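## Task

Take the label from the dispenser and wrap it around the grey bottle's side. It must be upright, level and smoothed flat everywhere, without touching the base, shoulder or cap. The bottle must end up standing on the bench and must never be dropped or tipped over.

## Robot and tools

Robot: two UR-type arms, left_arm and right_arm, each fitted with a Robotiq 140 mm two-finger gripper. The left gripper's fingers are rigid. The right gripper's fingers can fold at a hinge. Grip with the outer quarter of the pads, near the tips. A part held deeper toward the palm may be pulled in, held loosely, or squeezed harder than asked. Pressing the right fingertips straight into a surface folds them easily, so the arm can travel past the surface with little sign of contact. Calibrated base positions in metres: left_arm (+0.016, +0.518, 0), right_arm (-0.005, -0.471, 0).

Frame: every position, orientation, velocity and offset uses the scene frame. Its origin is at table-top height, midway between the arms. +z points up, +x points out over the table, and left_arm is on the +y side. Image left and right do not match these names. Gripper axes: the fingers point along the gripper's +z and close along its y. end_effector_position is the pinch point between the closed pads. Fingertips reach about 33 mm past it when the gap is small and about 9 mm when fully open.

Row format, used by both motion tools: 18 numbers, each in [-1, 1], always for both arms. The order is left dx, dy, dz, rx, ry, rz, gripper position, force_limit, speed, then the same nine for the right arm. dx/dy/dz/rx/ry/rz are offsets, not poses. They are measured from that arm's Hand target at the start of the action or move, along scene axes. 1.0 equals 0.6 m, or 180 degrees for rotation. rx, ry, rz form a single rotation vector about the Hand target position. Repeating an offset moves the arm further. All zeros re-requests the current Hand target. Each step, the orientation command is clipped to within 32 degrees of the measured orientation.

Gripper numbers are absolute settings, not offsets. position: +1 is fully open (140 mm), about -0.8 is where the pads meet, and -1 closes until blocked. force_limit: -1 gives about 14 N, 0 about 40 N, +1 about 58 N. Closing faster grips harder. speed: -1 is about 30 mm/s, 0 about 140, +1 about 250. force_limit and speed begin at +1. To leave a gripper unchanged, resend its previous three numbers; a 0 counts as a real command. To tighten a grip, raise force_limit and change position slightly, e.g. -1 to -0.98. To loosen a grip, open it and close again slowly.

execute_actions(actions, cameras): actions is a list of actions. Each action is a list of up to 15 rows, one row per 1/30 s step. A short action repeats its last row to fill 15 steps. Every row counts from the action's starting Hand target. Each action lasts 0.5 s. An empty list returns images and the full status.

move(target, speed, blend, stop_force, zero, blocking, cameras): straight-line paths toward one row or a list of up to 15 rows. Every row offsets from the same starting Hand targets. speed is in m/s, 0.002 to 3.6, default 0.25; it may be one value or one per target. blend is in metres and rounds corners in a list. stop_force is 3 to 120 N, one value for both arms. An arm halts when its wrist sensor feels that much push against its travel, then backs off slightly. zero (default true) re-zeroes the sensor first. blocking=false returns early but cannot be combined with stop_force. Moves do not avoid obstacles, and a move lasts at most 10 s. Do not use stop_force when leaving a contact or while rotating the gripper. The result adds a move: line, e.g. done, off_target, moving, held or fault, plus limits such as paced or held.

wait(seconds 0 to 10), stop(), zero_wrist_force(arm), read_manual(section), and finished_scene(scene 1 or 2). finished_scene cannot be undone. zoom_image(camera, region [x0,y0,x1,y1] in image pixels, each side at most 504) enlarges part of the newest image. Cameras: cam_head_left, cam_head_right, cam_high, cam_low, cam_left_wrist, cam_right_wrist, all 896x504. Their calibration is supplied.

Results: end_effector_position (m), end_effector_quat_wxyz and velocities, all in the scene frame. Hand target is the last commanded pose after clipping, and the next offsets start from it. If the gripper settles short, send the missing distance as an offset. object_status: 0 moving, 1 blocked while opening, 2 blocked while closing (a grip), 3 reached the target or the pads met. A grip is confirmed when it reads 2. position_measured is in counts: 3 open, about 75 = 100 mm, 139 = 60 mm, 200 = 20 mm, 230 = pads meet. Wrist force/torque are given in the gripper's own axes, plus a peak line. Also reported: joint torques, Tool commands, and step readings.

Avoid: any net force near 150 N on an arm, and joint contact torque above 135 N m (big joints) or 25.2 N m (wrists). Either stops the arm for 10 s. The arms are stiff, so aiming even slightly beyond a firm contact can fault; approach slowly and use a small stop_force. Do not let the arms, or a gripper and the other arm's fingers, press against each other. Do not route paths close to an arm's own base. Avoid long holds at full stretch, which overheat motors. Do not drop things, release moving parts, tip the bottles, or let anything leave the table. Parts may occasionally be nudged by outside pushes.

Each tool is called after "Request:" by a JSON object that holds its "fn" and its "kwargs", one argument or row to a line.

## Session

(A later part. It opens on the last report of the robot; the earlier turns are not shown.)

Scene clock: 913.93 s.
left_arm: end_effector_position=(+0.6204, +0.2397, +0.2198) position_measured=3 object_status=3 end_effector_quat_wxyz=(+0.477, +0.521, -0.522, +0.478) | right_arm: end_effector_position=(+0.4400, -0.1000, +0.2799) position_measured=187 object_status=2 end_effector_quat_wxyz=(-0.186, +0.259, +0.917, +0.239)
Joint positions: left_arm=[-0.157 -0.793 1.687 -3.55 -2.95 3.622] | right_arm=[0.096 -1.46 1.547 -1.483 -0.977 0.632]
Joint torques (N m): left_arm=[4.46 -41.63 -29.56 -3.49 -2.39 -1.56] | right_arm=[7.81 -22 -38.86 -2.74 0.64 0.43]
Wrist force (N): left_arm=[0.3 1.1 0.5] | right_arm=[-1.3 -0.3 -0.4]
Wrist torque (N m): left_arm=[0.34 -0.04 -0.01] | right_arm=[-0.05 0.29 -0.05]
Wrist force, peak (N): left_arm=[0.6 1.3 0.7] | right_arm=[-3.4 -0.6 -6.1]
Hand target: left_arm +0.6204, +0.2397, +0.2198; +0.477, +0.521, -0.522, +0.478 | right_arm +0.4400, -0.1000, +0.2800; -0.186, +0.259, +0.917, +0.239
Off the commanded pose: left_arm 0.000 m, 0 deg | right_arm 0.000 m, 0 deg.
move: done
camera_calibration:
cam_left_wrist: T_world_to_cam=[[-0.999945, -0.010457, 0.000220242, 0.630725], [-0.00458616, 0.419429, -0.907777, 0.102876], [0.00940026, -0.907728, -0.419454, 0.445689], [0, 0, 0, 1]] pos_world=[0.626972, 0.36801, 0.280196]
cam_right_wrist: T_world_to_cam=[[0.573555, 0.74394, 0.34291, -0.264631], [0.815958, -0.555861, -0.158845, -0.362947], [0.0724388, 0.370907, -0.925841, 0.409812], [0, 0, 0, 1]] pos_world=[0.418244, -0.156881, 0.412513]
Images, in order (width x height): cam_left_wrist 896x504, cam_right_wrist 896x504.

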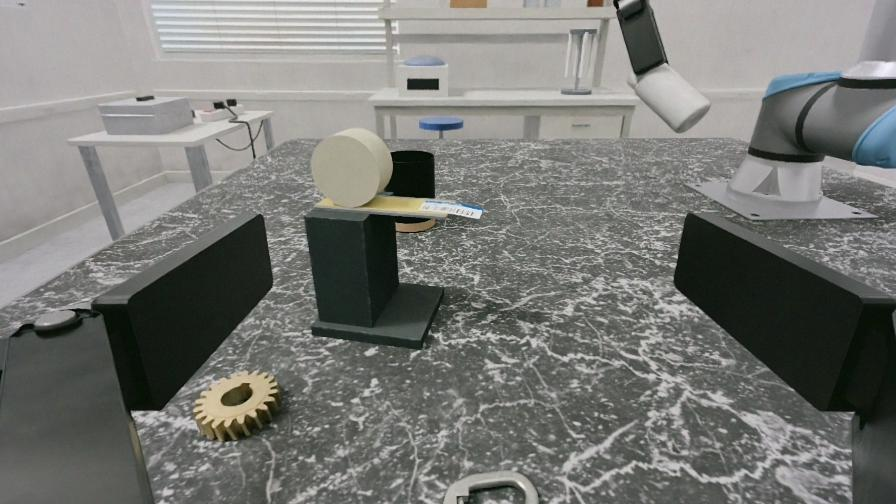

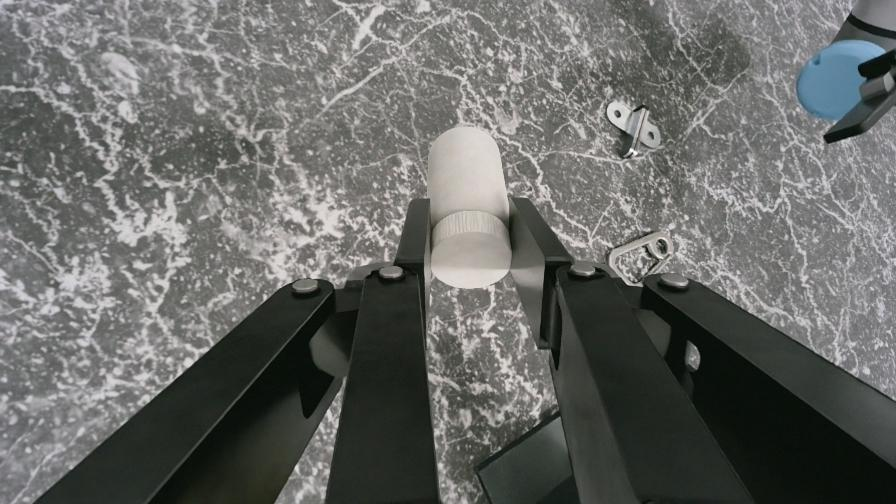

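Request:
{"fn": "move", "kwargs": {
  "target": [
    [-0.034,-0.2328,-0.083,0,0,0,1,1,1, 0.0973,0.0273,-0.2117,0.0687,0.4234,-0.3509,-1,0,-1],
    [-0.034,-0.2328,-0.083,0,0,0,1,1,1, 0.1627,0.014,-0.2952,0.0687,0.4234,-0.3509,-1,0,-1]
  ],
  "speed": [0.3, 0.15],
  "blend": [0.02, 0],
  "cameras": ["cam_right_wrist", "cam_left_wrist", "cam_high", "cam_low"]
}}

Scene clock: 942.37 s.
left_arm: end_effector_position=(+0.6000, +0.1000, +0.1700) position_measured=3 object_status=3 end_effector_quat_wxyz=(+0.477, +0.521, -0.522, +0.478) | right_arm: end_effector_position=(+0.5377, -0.0917, +0.1029) position_measured=187 object_status=2 end_effector_quat_wxyz=(-0.564, +0.733, +0.334, +0.180)
Joint positions: left_arm=[-0.397 -0.662 1.632 -3.891 -2.724 3.345] | right_arm=[-0.125 -1.05 1.849 -1.794 -0.363 1.798]
Joint torques (N m): left_arm=[7.65 -64.77 -1.44 0.71 -1.9 0.76] | right_arm=[14.59 -31.68 -8.59 -0.48 3.73 1.11]
Wrist force (N): left_arm=[0.6 1.2 0.8] | right_arm=[-0.1 -0.1 0.4]
Wrist torque (N m): left_arm=[0.38 -0.11 -0.03] | right_arm=[-0.12 0.16 0.01]
Wrist force, peak (N): left_arm=[0.5 1.4 1.2] | right_arm=[-0.5 2.1 0.5]
Hand target: left_arm +0.6000, +0.1000, +0.1700; +0.477, +0.521, -0.522, +0.478 | right_arm +0.5376, -0.0916, +0.1028; -0.564, +0.733, +0.334, +0.180
Off the commanded pose: left_arm 0.000 m, 0 deg | right_arm 0.000 m, 0 deg.
move: done
camera_calibration:
cam_left_wrist: T_world_to_cam=[[-0.999945, -0.0104571, 0.000220466, 0.608877], [-0.00458641, 0.419429, -0.907777, 0.116128], [0.00940026, -0.907728, -0.419454, 0.298273], [0, 0, 0, 1]] pos_world=[0.606572, 0.22841, 0.230396]
cam_right_wrist: T_world_to_cam=[[0.68648, -0.14869, -0.711784, -0.300191], [-0.637179, -0.594645, -0.490306, 0.3457], [-0.350355, 0.790119, -0.502954, 0.458048], [0, 0, 0, 1]] pos_world=[0.586827, -0.200979, 0.186205]
Images, in order (width x height): cam_high 896x504, cam_low 896x504, cam_left_wrist 896x504, cam_right_wrist 896x504.

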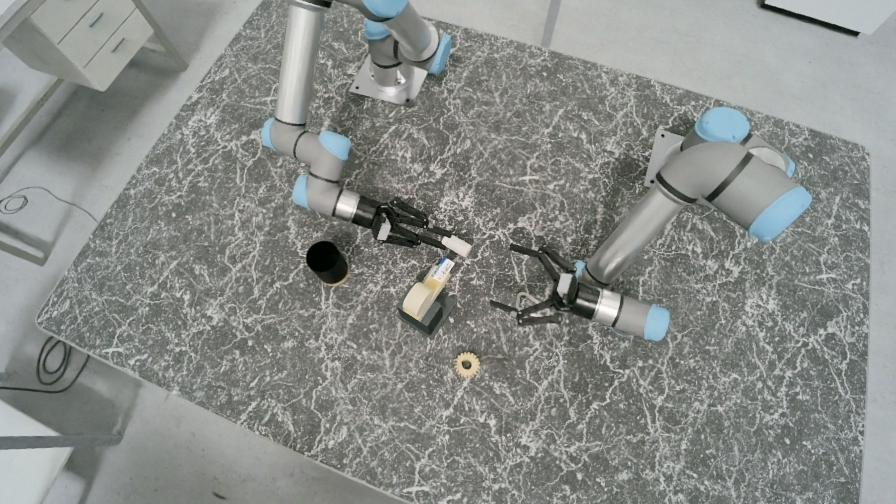

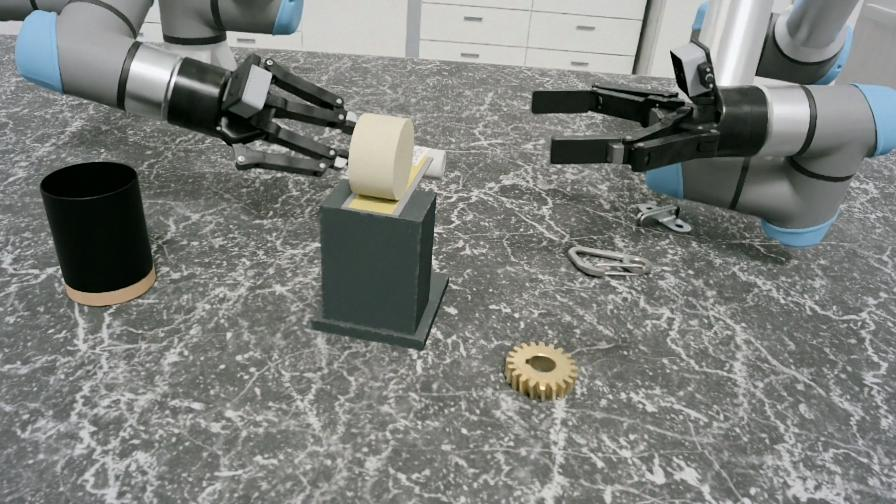

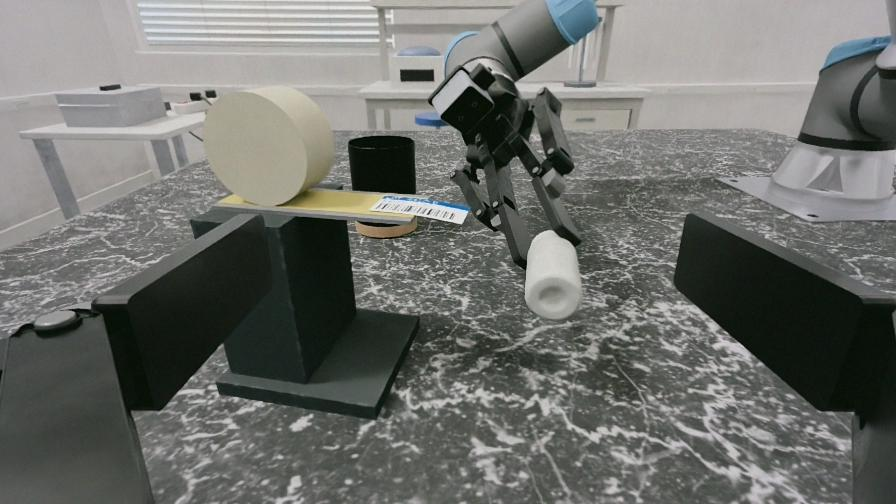

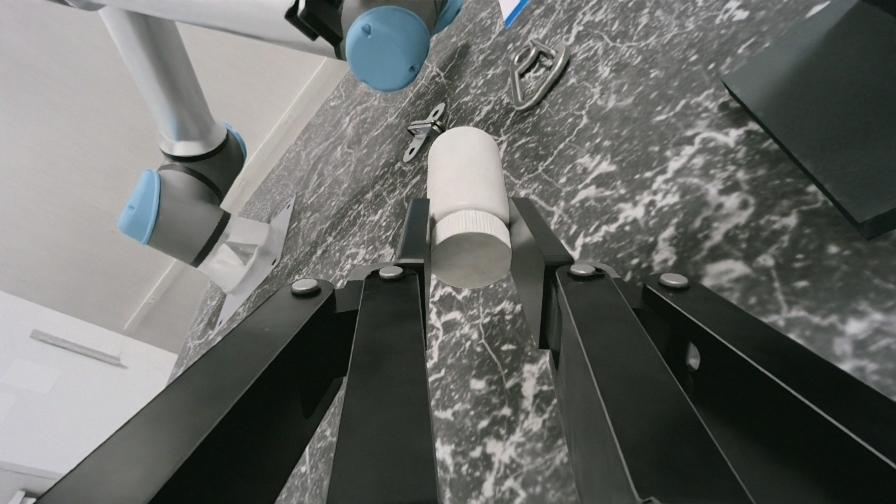

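Request:
{"fn": "zoom_image", "kwargs": {
  "camera": "cam_left_wrist",
  "region": [350, 170, 610, 330]
}}

Request:
{"fn": "zoom_image", "kwargs": {
  "camera": "cam_high",
  "region": [380, 210, 500, 340]
}}

Scaled by 1.938.

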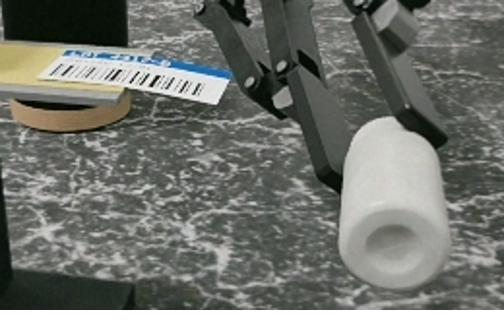

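Scaled by 3.877.

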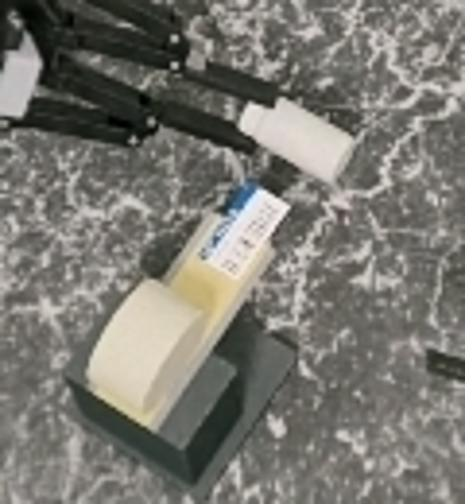

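Request:
{"fn": "zoom_image", "kwargs": {
  "camera": "cam_high",
  "region": [420, 225, 480, 285]
}}

Request:
{"fn": "zoom_image", "kwargs": {
  "camera": "cam_left_wrist",
  "region": [500, 220, 600, 330]
}}

Request:
{"fn": "zoom_image", "kwargs": {
  "camera": "cam_left_wrist",
  "region": [360, 180, 480, 240]
}}

Scaled by 8.400.

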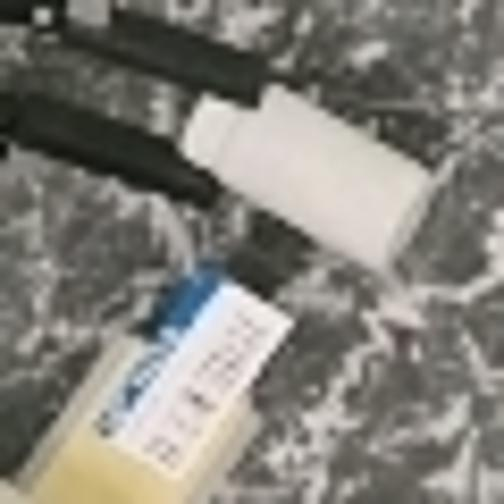

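Scaled by 4.582.

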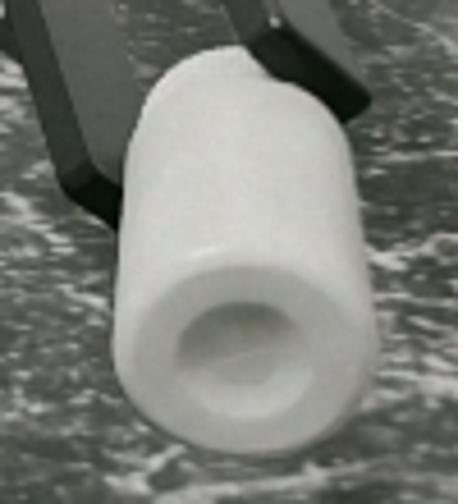

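Scaled by 4.200.

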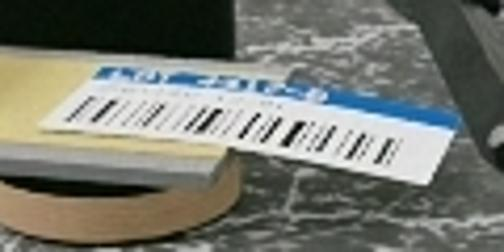

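Request:
{"fn": "move", "kwargs": {
  "target": [0,0,0,0,0,0,1,1,1, 0.1037,-0.0193,0,0,0,0,-1,0,-1],
  "speed": 0.1,
  "cameras": ["cam_left_wrist", "cam_high"]
}}

Request:
{"fn": "zoom_image", "kwargs": {
  "camera": "cam_left_wrist",
  "region": [360, 170, 560, 320]
}}

Request:
{"fn": "zoom_image", "kwargs": {
  "camera": "cam_high",
  "region": [420, 225, 480, 285]
}}

Scene clock: 1066.10 s.
left_arm: end_effector_position=(+0.6000, +0.1000, +0.1700) position_measured=3 object_status=3 end_effector_quat_wxyz=(+0.477, +0.521, -0.522, +0.478) | right_arm: end_effector_position=(+0.5998, -0.1032, +0.1028) position_measured=187 object_status=2 end_effector_quat_wxyz=(-0.564, +0.733, +0.334, +0.180)
Joint positions: left_arm=[-0.397 -0.662 1.632 -3.891 -2.724 3.345] | right_arm=[-0.134 -0.943 1.65 -1.68 -0.369 1.775]
Joint torques (N m): left_arm=[7.29 -65.3 -1.29 0.7 -1.44 0.72] | right_arm=[7.79 -48.71 -19.28 -3.44 1.73 1.01]
Wrist force (N): left_arm=[0.8 1.1 0.6] | right_arm=[-0.7 0.3 0.0]
Wrist torque (N m): left_arm=[0.36 -0.14 -0.03] | right_arm=[-0.02 0.27 0.13]
Wrist force, peak (N): left_arm=[0.8 1.3 0.7] | right_arm=[-1.3 -0.9 1.1]
Hand target: left_arm +0.6000, +0.1000, +0.1700; +0.477, +0.521, -0.522, +0.478 | right_arm +0.5998, -0.1031, +0.1028; -0.564, +0.733, +0.334, +0.180
Off the commanded pose: left_arm 0.000 m, 0 deg | right_arm 0.000 m, 0 deg.
move: done
camera_calibration:
cam_left_wrist: T_world_to_cam=[[-0.999945, -0.010457, 0.000220242, 0.608877], [-0.00458616, 0.419429, -0.907777, 0.116128], [0.00940026, -0.907728, -0.419454, 0.298273], [0, 0, 0, 1]] pos_world=[0.606572, 0.22841, 0.230396]
Images, in order (width x height): cam_high 896x504, cam_left_wrist 896x504.

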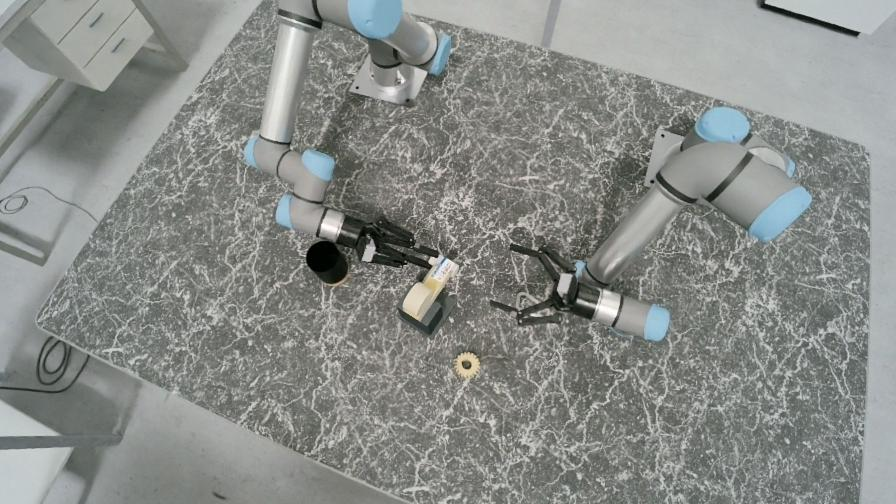

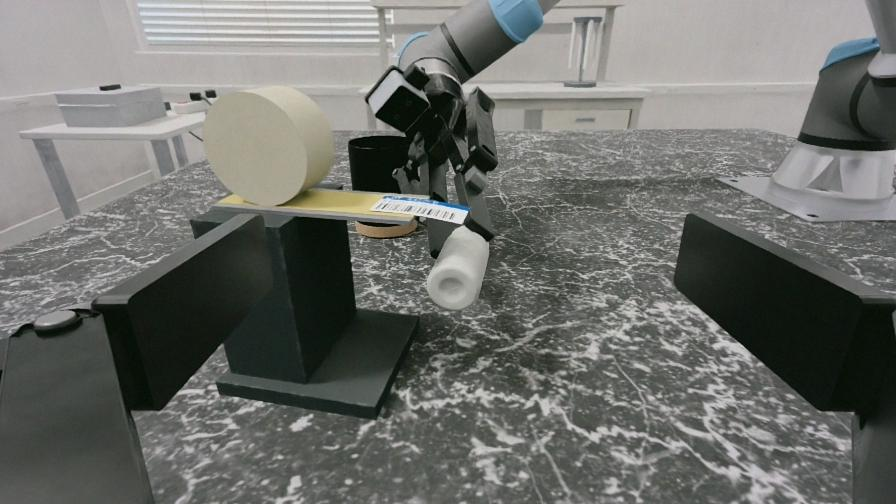

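Scaled by 2.520.

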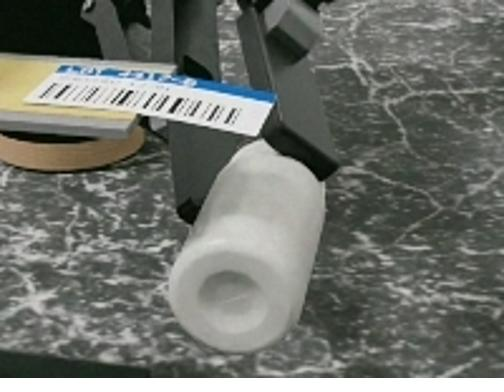

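Scaled by 8.400.

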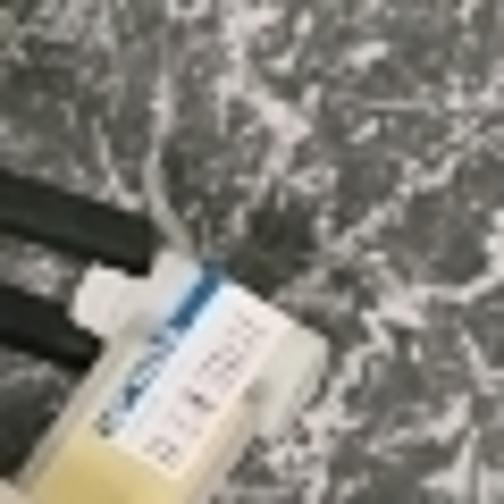

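Request:
{"fn": "move", "kwargs": {
  "target": [0,0,0,0,0,0,1,1,1, 0,0,0.0333,0,0,0,-1,0,-1],
  "speed": 0.06,
  "cameras": ["cam_left_wrist"]
}}

Request:
{"fn": "zoom_image", "kwargs": {
  "camera": "cam_left_wrist",
  "region": [360, 170, 520, 290]
}}

Scene clock: 1079.50 s.
left_arm: end_effector_position=(+0.6000, +0.1000, +0.1700) position_measured=3 object_status=3 end_effector_quat_wxyz=(+0.477, +0.521, -0.522, +0.478) | right_arm: end_effector_position=(+0.5999, -0.1031, +0.1230) position_measured=187 object_status=2 end_effector_quat_wxyz=(-0.564, +0.733, +0.334, +0.180) end_effector_velocity=(+0.001, +0.000, -0.002) end_effector_angular_velocity=(-0.001, -0.005, +0.000)
Joint positions: left_arm=[-0.397 -0.662 1.632 -3.891 -2.724 3.345] | right_arm=[-0.134 -0.973 1.637 -1.638 -0.369 1.775]
Joint velocities: left_arm=[within noise] | right_arm=[0 0.003 -0.001 -0.007 0 0]
Joint torques (N m): left_arm=[7.73 -65.22 -1.45 0.7 -0.91 0.85] | right_arm=[11.01 -39 -15.62 -3.99 2.92 -1.16]
Wrist force (N): left_arm=[0.7 1.1 0.6] | right_arm=[-0.6 0.4 0.0]
Wrist torque (N m): left_arm=[0.35 -0.14 -0.03] | right_arm=[0.03 0.24 0.04]
Wrist force, peak (N): left_arm=[0.9 1.3 0.7] | right_arm=[-1.3 0.7 0.3]
Hand target: left_arm +0.6000, +0.1000, +0.1700; +0.477, +0.521, -0.522, +0.478 | right_arm +0.5998, -0.1031, +0.1228; -0.564, +0.733, +0.334, +0.180
Off the commanded pose: left_arm 0.000 m, 0 deg | right_arm 0.000 m, 0 deg.
move: done
camera_calibration:
cam_left_wrist: T_world_to_cam=[[-0.999945, -0.010457, 0.000220242, 0.608877], [-0.00458616, 0.419429, -0.907777, 0.116128], [0.00940026, -0.907728, -0.419454, 0.298273], [0, 0, 0, 1]] pos_world=[0.606572, 0.22841, 0.230396]
Images, in order (width x height): cam_left_wrist 896x504.

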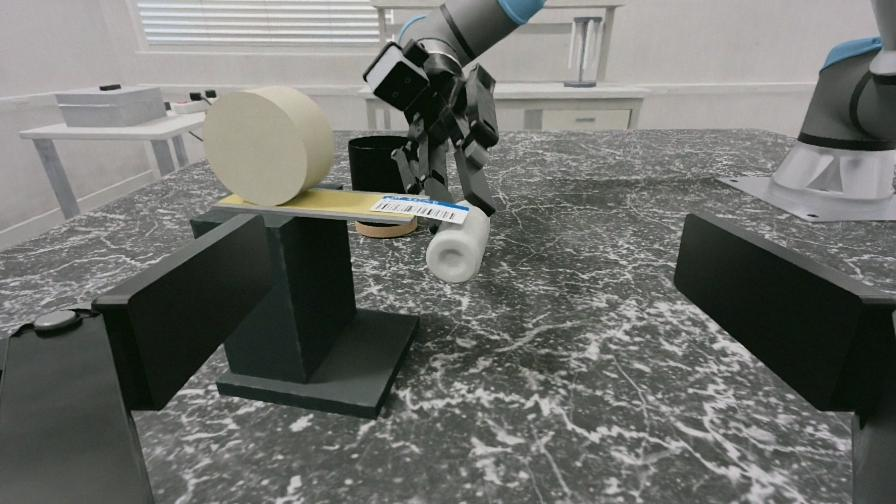

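Scaled by 3.150.

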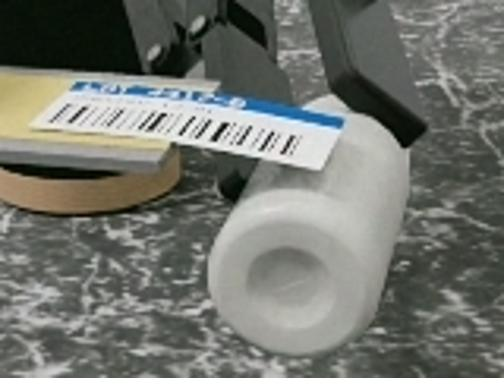

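Request:
{"fn": "move", "kwargs": {
  "target": [0,0,0,0,0,0,1,1,1, 0,0,0.005,0,0,0,-1,0,-1],
  "speed": 0.02,
  "cameras": ["cam_left_wrist"]
}}

Request:
{"fn": "zoom_image", "kwargs": {
  "camera": "cam_left_wrist",
  "region": [360, 170, 520, 290]
}}

Scene clock: 1087.67 s.
left_arm: end_effector_position=(+0.6000, +0.1000, +0.1700) position_measured=3 object_status=3 end_effector_quat_wxyz=(+0.477, +0.521, -0.522, +0.478) | right_arm: end_effector_position=(+0.5998, -0.1031, +0.1259) position_measured=187 object_status=2 end_effector_quat_wxyz=(-0.564, +0.733, +0.334, +0.180)
Joint positions: left_arm=[-0.397 -0.662 1.632 -3.891 -2.724 3.345] | right_arm=[-0.134 -0.977 1.635 -1.632 -0.369 1.775]
Joint torques (N m): left_arm=[7.67 -64.88 -1.96 0.67 -0.29 0.78] | right_arm=[-3.29 -48.01 -31.41 -1.18 0.4 0.01]
Wrist force (N): left_arm=[0.6 1.0 0.7] | right_arm=[-0.7 0.4 0.0]
Wrist torque (N m): left_arm=[0.35 -0.11 -0.03] | right_arm=[0.04 0.26 0.05]
Wrist force, peak (N): left_arm=[0.7 1.4 0.7] | right_arm=[-1.0 0.4 0.0]
Hand target: left_arm +0.6000, +0.1000, +0.1700; +0.477, +0.521, -0.522, +0.478 | right_arm +0.5998, -0.1031, +0.1258; -0.564, +0.733, +0.334, +0.180
Off the commanded pose: left_arm 0.000 m, 0 deg | right_arm 0.000 m, 0 deg.
move: done
camera_calibration:
cam_left_wrist: T_world_to_cam=[[-0.999945, -0.010457, 0.000220242, 0.608877], [-0.00458616, 0.419429, -0.907777, 0.116128], [0.00940026, -0.907728, -0.419454, 0.298273], [0, 0, 0, 1]] pos_world=[0.606572, 0.22841, 0.230396]
Images, in order (width x height): cam_left_wrist 896x504.

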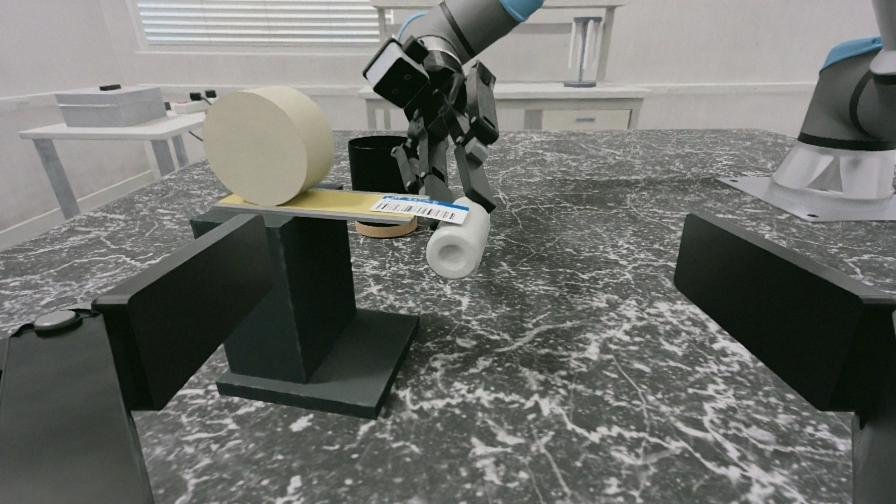

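Scaled by 3.150.

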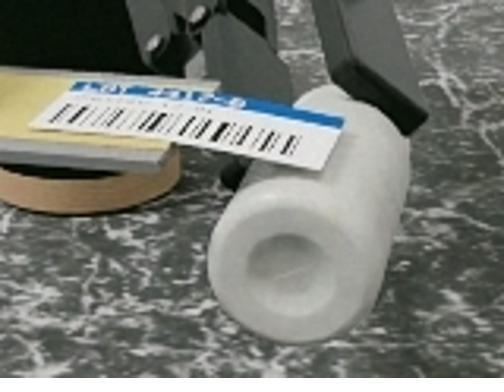

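Request:
{"fn": "move", "kwargs": {
  "target": [0,0,0,0,0,0,1,1,1, 0,0,0.0033,0,0,0,-1,0,-1],
  "speed": 0.02,
  "cameras": ["cam_left_wrist"]
}}

Request:
{"fn": "zoom_image", "kwargs": {
  "camera": "cam_left_wrist",
  "region": [360, 170, 520, 290]
}}

Scene clock: 1099.17 s.
left_arm: end_effector_position=(+0.6000, +0.1000, +0.1700) position_measured=3 object_status=3 end_effector_quat_wxyz=(+0.477, +0.521, -0.522, +0.478) | right_arm: end_effector_position=(+0.5998, -0.1031, +0.1278) position_measured=187 object_status=2 end_effector_quat_wxyz=(-0.564, +0.733, +0.334, +0.180)
Joint positions: left_arm=[-0.397 -0.662 1.632 -3.891 -2.724 3.345] | right_arm=[-0.134 -0.98 1.634 -1.628 -0.369 1.775]
Joint torques (N m): left_arm=[7.07 -65.01 -1.52 0.68 0.32 0.74] | right_arm=[-3.36 -50.69 -32.18 -0.98 0.89 0.01]
Wrist force (N): left_arm=[0.6 1.2 0.6] | right_arm=[-0.7 0.4 0.0]
Wrist torque (N m): left_arm=[0.38 -0.11 -0.03] | right_arm=[0.04 0.26 0.04]
Wrist force, peak (N): left_arm=[0.8 1.5 0.7] | right_arm=[-1.0 0.3 0.2]
Hand target: left_arm +0.6000, +0.1000, +0.1700; +0.477, +0.521, -0.522, +0.478 | right_arm +0.5998, -0.1031, +0.1278; -0.564, +0.733, +0.334, +0.180
Off the commanded pose: left_arm 0.000 m, 0 deg | right_arm 0.000 m, 0 deg.
move: done
camera_calibration:
cam_left_wrist: T_world_to_cam=[[-0.999945, -0.010457, 0.000220242, 0.608877], [-0.00458616, 0.419429, -0.907777, 0.116128], [0.00940026, -0.907728, -0.419454, 0.298273], [0, 0, 0, 1]] pos_world=[0.606572, 0.22841, 0.230396]
Images, in order (width x height): cam_left_wrist 896x504.

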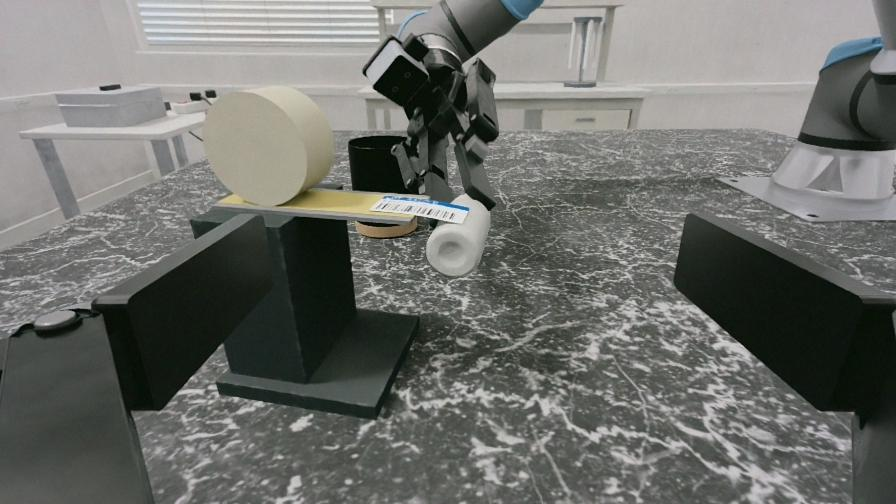

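Scaled by 3.150.

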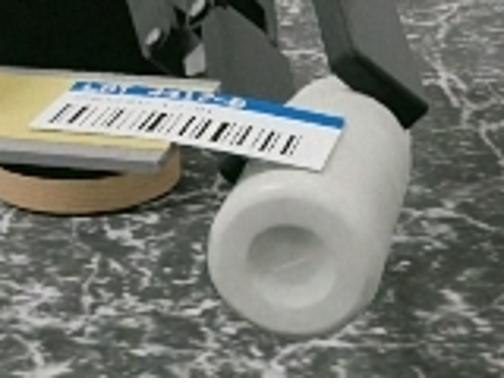

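Request:
{"fn": "move", "kwargs": {
  "target": [0,0,0,0,0,0,1,1,1, 0,0,0.0033,0,0,0,-1,0,-1],
  "speed": 0.02,
  "cameras": ["cam_left_wrist"]
}}

Request:
{"fn": "zoom_image", "kwargs": {
  "camera": "cam_left_wrist",
  "region": [360, 170, 520, 290]
}}

Scene clock: 1113.03 s.
left_arm: end_effector_position=(+0.6000, +0.1000, +0.1700) position_measured=3 object_status=3 end_effector_quat_wxyz=(+0.477, +0.521, -0.522, +0.478) | right_arm: end_effector_position=(+0.5998, -0.1031, +0.1298) position_measured=187 object_status=2 end_effector_quat_wxyz=(-0.564, +0.733, +0.334, +0.180)
Joint positions: left_arm=[-0.397 -0.662 1.632 -3.891 -2.724 3.345] | right_arm=[-0.134 -0.982 1.633 -1.624 -0.369 1.775]
Joint torques (N m): left_arm=[7.27 -64.64 -1.82 0.65 0.91 0.75] | right_arm=[-3.36 -50.13 -32.01 -0.9 1.36 -0.06]
Wrist force (N): left_arm=[0.6 1.2 0.7] | right_arm=[-0.8 0.2 0.0]
Wrist torque (N m): left_arm=[0.37 -0.10 -0.03] | right_arm=[-0.01 0.29 0.04]
Wrist force, peak (N): left_arm=[0.7 1.3 0.8] | right_arm=[-0.9 0.4 0.4]
Hand target: left_arm +0.6000, +0.1000, +0.1700; +0.477, +0.521, -0.522, +0.478 | right_arm +0.5998, -0.1031, +0.1298; -0.564, +0.733, +0.334, +0.180
Off the commanded pose: left_arm 0.000 m, 0 deg | right_arm 0.000 m, 0 deg.
move: done
camera_calibration:
cam_left_wrist: T_world_to_cam=[[-0.999945, -0.010457, 0.000220242, 0.608877], [-0.00458616, 0.419429, -0.907777, 0.116128], [0.00940026, -0.907728, -0.419454, 0.298273], [0, 0, 0, 1]] pos_world=[0.606572, 0.22841, 0.230396]
Images, in order (width x height): cam_left_wrist 896x504.

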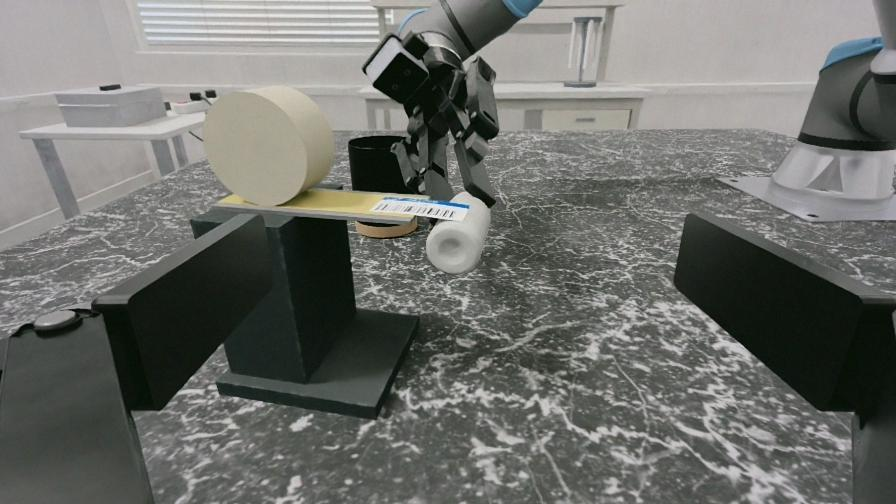

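Scaled by 3.150.

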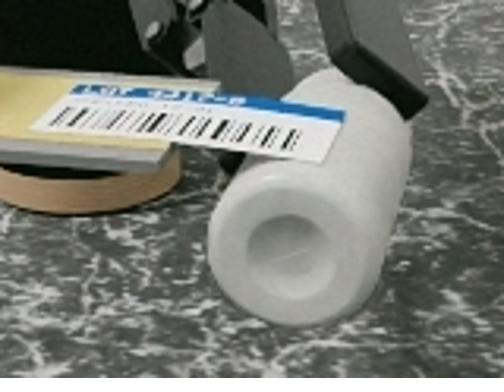

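Request:
{"fn": "move", "kwargs": {
  "target": [
    [0,0,0,0,0,0,1,1,1, 0.0026,-0.0005,0.0055,-0.01715,-0.0844,0,-1,0,-1],
    [0,0,0,0,0,0,1,1,1, 0.00425,-0.0009,0.0095,-0.0343,-0.1688,0,-1,0,-1]
  ],
  "speed": 0.06,
  "blend": [0.002, 0],
  "cameras": ["cam_left_wrist"]
}}

Request:
{"fn": "zoom_image", "kwargs": {
  "camera": "cam_left_wrist",
  "region": [360, 170, 520, 290]
}}

Scene clock: 1157.63 s.
left_arm: end_effector_position=(+0.6000, +0.1000, +0.1700) position_measured=3 object_status=3 end_effector_quat_wxyz=(+0.477, +0.521, -0.522, +0.478) | right_arm: end_effector_position=(+0.6022, -0.1037, +0.1354) position_measured=187 object_status=2 end_effector_quat_wxyz=(-0.417, +0.689, +0.479, +0.348)
Joint positions: left_arm=[-0.397 -0.662 1.632 -3.891 -2.724 3.345] | right_arm=[-0.124 -1.091 1.875 -2.36 -0.422 1.845]
Joint torques (N m): left_arm=[7.08 -64.24 -2.25 0.52 1.44 0.74] | right_arm=[11.88 -37.44 -31.67 -0.76 3.04 0.63]
Wrist force (N): left_arm=[0.8 1.2 0.7] | right_arm=[-0.7 -0.6 0.8]
Wrist torque (N m): left_arm=[0.37 -0.15 -0.03] | right_arm=[-0.23 0.27 -0.08]
Wrist force, peak (N): left_arm=[0.7 1.4 0.7] | right_arm=[-0.8 -0.8 0.7]
Hand target: left_arm +0.6000, +0.1000, +0.1700; +0.477, +0.521, -0.522, +0.478 | right_arm +0.6024, -0.1037, +0.1355; -0.417, +0.689, +0.479, +0.348
Off the commanded pose: left_arm 0.000 m, 0 deg | right_arm 0.000 m, 0 deg.
move: done
camera_calibration:
cam_left_wrist: T_world_to_cam=[[-0.999945, -0.010457, 0.000220242, 0.608877], [-0.00458616, 0.419429, -0.907777, 0.116128], [0.00940026, -0.907728, -0.419454, 0.298273], [0, 0, 0, 1]] pos_world=[0.606572, 0.22841, 0.230396]
Images, in order (width x height): cam_left_wrist 896x504.

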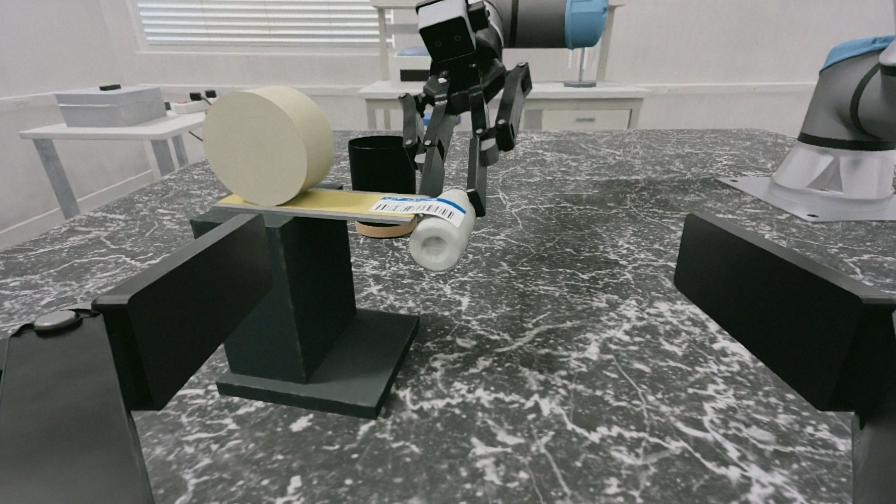

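Scaled by 3.150.

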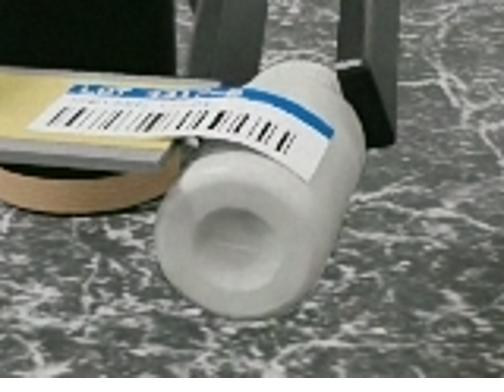

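Request:
{"fn": "move", "kwargs": {
  "target": [0,0,0,0,0,0,1,1,1, -0.0137,0.0028,0.0002,-0.0299,-0.147,0,-1,0,-1],
  "speed": 0.06,
  "cameras": ["cam_left_wrist"]
}}

Request:
{"fn": "zoom_image", "kwargs": {
  "camera": "cam_left_wrist",
  "region": [360, 170, 520, 290]
}}

Scene clock: 1181.40 s.
left_arm: end_effector_position=(+0.6000, +0.1000, +0.1700) position_measured=3 object_status=3 end_effector_quat_wxyz=(+0.477, +0.521, -0.522, +0.478) | right_arm: end_effector_position=(+0.5940, -0.1020, +0.1354) position_measured=187 object_status=2 end_effector_quat_wxyz=(-0.264, +0.610, +0.578, +0.473)
Joint positions: left_arm=[-0.397 -0.662 1.632 -3.891 -2.724 3.345] | right_arm=[-0.108 -1.095 2.06 -3.011 -0.482 1.848]
Joint torques (N m): left_arm=[6.95 -64.69 -1.86 0.41 1.51 0.63] | right_arm=[10.3 -37 -28.43 -0.88 3.18 1.35]
Wrist force (N): left_arm=[0.7 1.1 0.8] | right_arm=[-1.3 0.7 0.8]
Wrist torque (N m): left_arm=[0.35 -0.13 -0.03] | right_arm=[-0.31 0.32 -0.07]
Wrist force, peak (N): left_arm=[0.6 1.4 0.7] | right_arm=[-1.5 1.2 0.7]
Hand target: left_arm +0.6000, +0.1000, +0.1700; +0.477, +0.521, -0.522, +0.478 | right_arm +0.5942, -0.1020, +0.1356; -0.264, +0.610, +0.578, +0.473
Off the commanded pose: left_arm 0.000 m, 0 deg | right_arm 0.000 m, 0 deg.
move: done
camera_calibration:
cam_left_wrist: T_world_to_cam=[[-0.999945, -0.010457, 0.000220242, 0.608877], [-0.00458616, 0.419429, -0.907777, 0.116128], [0.00940026, -0.907728, -0.419454, 0.298273], [0, 0, 0, 1]] pos_world=[0.606572, 0.22841, 0.230396]
Images, in order (width x height): cam_left_wrist 896x504.

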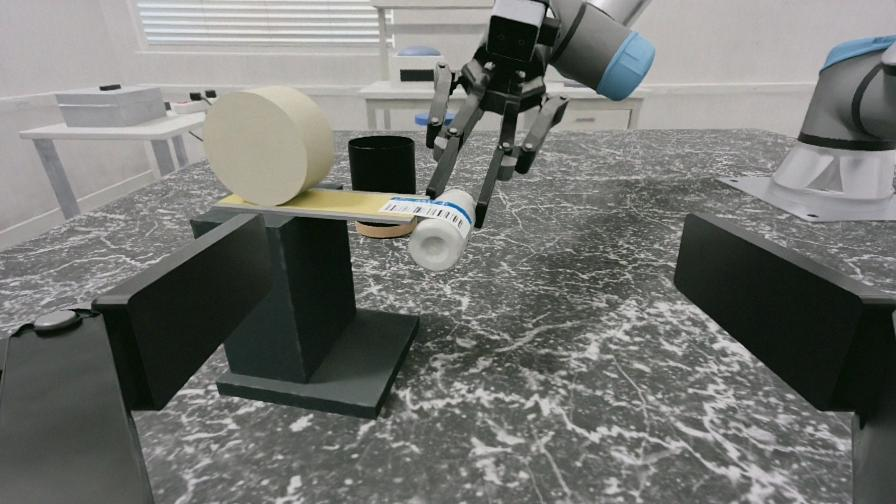

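Scaled by 3.150.

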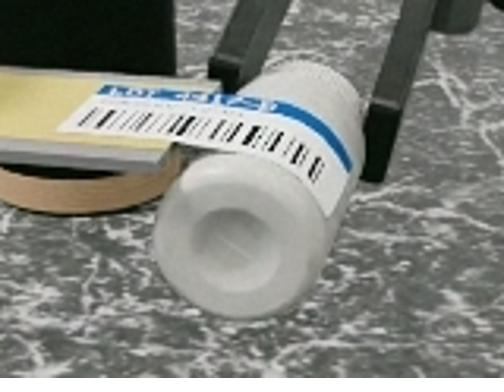

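Request:
{"fn": "move", "kwargs": {
  "target": [0,0,0,0,0,0,1,1,1, -0.0124,0.0025,-0.0055,-0.0299,-0.147,0,-1,0,-1],
  "speed": 0.06,
  "cameras": ["cam_left_wrist", "cam_low"]
}}

Request:
{"fn": "zoom_image", "kwargs": {
  "camera": "cam_left_wrist",
  "region": [360, 170, 520, 290]
}}

Scene clock: 1194.70 s.
left_arm: end_effector_position=(+0.6000, +0.1000, +0.1700) position_measured=3 object_status=3 end_effector_quat_wxyz=(+0.477, +0.521, -0.522, +0.478) | right_arm: end_effector_position=(+0.5867, -0.1005, +0.1321) position_measured=187 object_status=2 end_effector_quat_wxyz=(-0.096, +0.497, +0.644, +0.573)
Joint positions: left_arm=[-0.397 -0.662 1.632 -3.891 -2.724 3.345] | right_arm=[-0.089 -0.989 2.165 -3.64 -0.545 1.792]
Joint torques (N m): left_arm=[7.11 -64.21 -1.85 0.43 1.45 0.61] | right_arm=[9.48 -47 -11.5 -0.77 2.18 1.43]
Wrist force (N): left_arm=[0.7 1.2 0.6] | right_arm=[-2.0 -1.0 0.3]
Wrist torque (N m): left_arm=[0.38 -0.13 -0.03] | right_arm=[-0.32 0.56 -0.20]
Wrist force, peak (N): left_arm=[0.7 1.4 0.7] | right_arm=[-2.1 -1.0 0.4]
Hand target: left_arm +0.6000, +0.1000, +0.1700; +0.477, +0.521, -0.522, +0.478 | right_arm +0.5867, -0.1005, +0.1323; -0.096, +0.497, +0.644, +0.573
Off the commanded pose: left_arm 0.000 m, 0 deg | right_arm 0.000 m, 0 deg.
move: done
camera_calibration:
cam_left_wrist: T_world_to_cam=[[-0.999945, -0.010457, 0.000220242, 0.608877], [-0.00458616, 0.419429, -0.907777, 0.116128], [0.00940026, -0.907728, -0.419454, 0.298273], [0, 0, 0, 1]] pos_world=[0.606572, 0.22841, 0.230396]
Images, in order (width x height): cam_low 896x504, cam_left_wrist 896x504.

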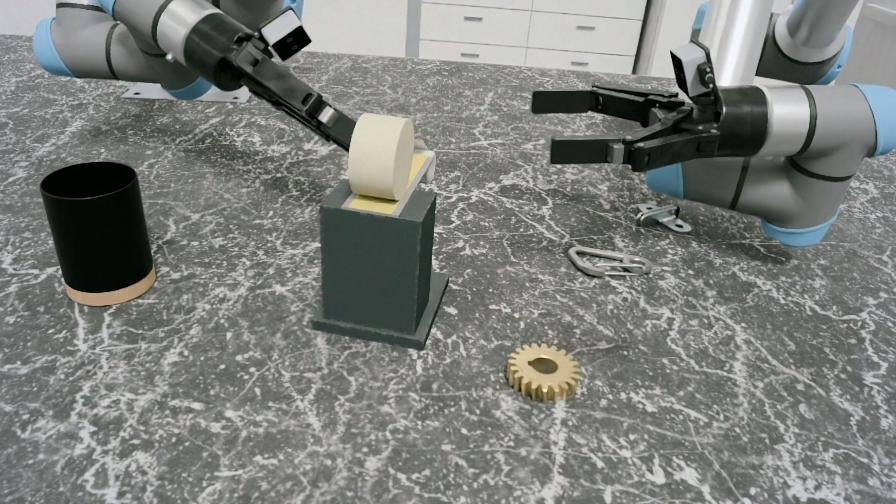

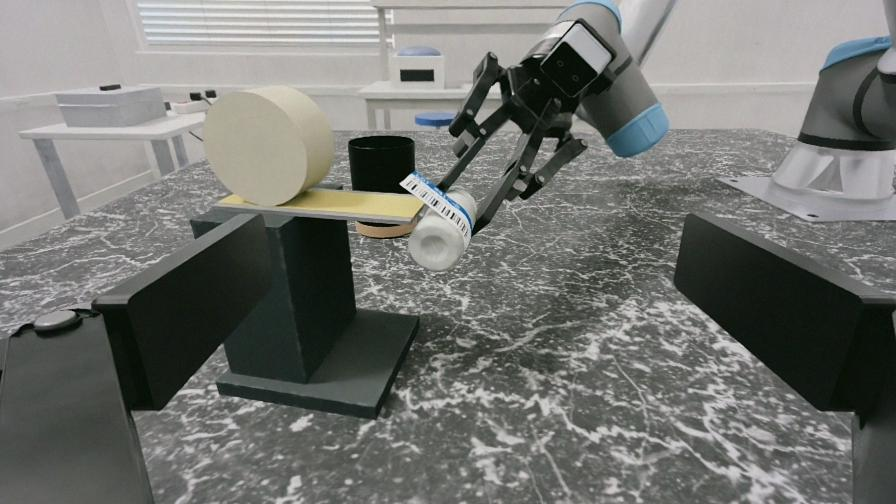

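Scaled by 3.150.

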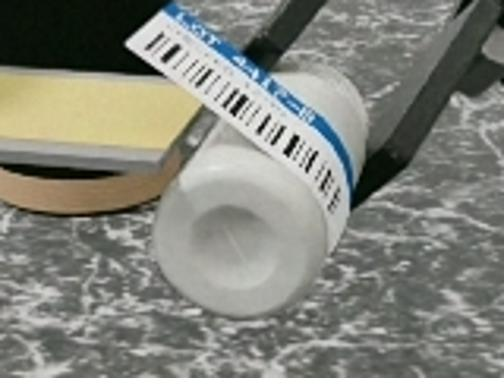

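Request:
{"fn": "move", "kwargs": {
  "target": [
    [0,0,0,0,0,0,1,1,1, -0.1307,0.0265,0.05,0,0,0,-1,0,-1],
    [0,0.2,0.1333,0,0,0,1,1,1, -0.2465,0.1822,0.1295,-0.4199,-0.3753,0.4513,-1,0,-1]
  ],
  "speed": [0.1, 0.3],
  "blend": [0.02, 0],
  "cameras": ["cam_left_wrist", "cam_high", "cam_low", "cam_head_left"]
}}

Scene clock: 1291.93 s.
left_arm: end_effector_position=(+0.6000, +0.2200, +0.2501) position_measured=3 object_status=3 end_effector_quat_wxyz=(+0.477, +0.521, -0.522, +0.478) | right_arm: end_effector_position=(+0.4388, +0.0089, +0.2100) position_measured=187 object_status=2 end_effector_quat_wxyz=(+0.200, -0.374, +0.902, +0.083)
Joint positions: left_arm=[-0.197 -0.864 1.733 -3.605 -2.914 3.539] | right_arm=[0.537 -1.463 1.813 -2.349 -1.483 -0.191]
Joint torques (N m): left_arm=[-8.2 -39.2 -15.28 -3.46 1.3 -1.05] | right_arm=[-6.28 -39.26 -11.6 -5.67 -1.23 -0.52]
Wrist force (N): left_arm=[0.5 0.9 0.5] | right_arm=[-1.6 -0.6 -0.6]
Wrist torque (N m): left_arm=[0.30 -0.07 -0.14] | right_arm=[-0.03 0.32 -0.42]
Wrist force, peak (N): left_arm=[0.5 1.2 1.1] | right_arm=[-3.9 -0.1 0.9]
Hand target: left_arm +0.6000, +0.2200, +0.2500; +0.477, +0.521, -0.522, +0.478 | right_arm +0.4388, +0.0088, +0.2100; +0.200, -0.374, +0.902, +0.083
Off the commanded pose: left_arm 0.000 m, 0 deg | right_arm 0.000 m, 0 deg.
move: done
camera_calibration:
cam_left_wrist: T_world_to_cam=[[-0.999945, -0.010457, 0.000220242, 0.610114], [-0.00458616, 0.419429, -0.907777, 0.138418], [0.00940026, -0.907728, -0.419454, 0.440757], [0, 0, 0, 1]] pos_world=[0.606572, 0.34841, 0.310396]
Images, in order (width x height): cam_head_left 896x504, cam_high 896x504, cam_low 896x504, cam_left_wrist 896x504.

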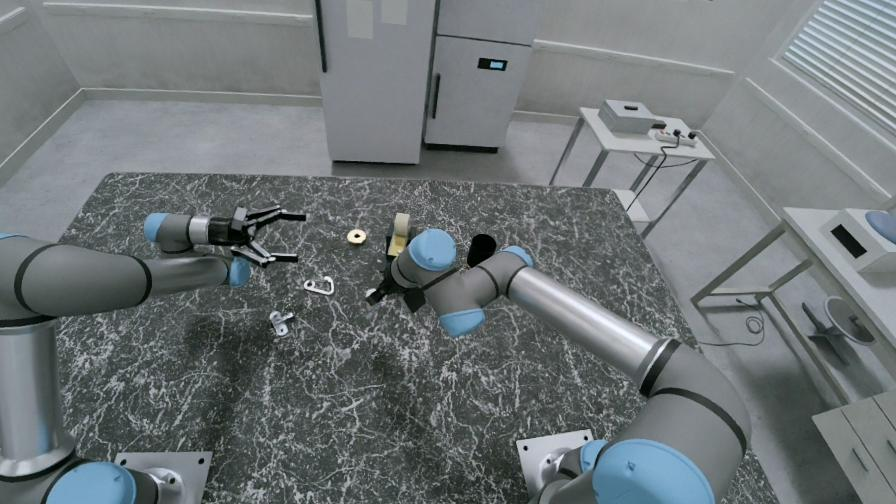

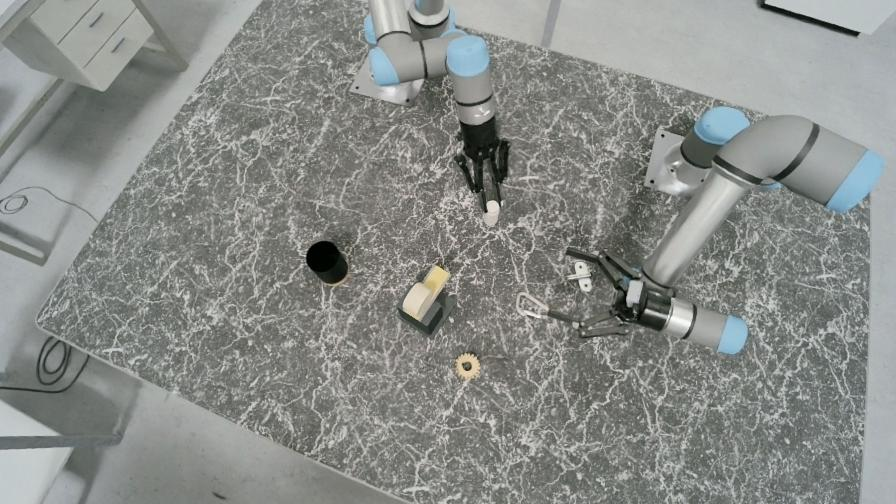

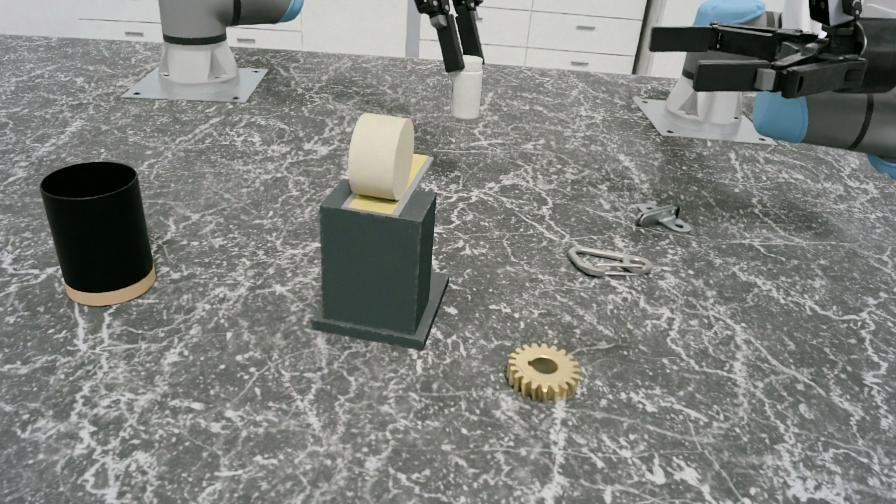

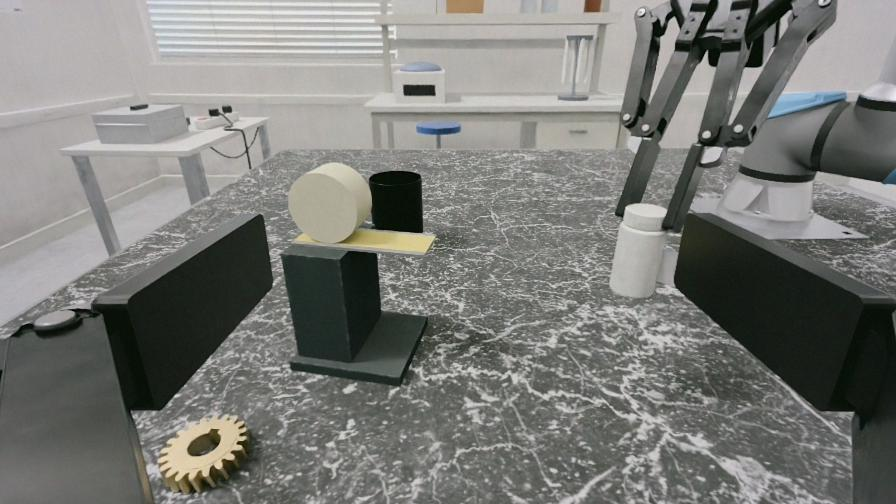

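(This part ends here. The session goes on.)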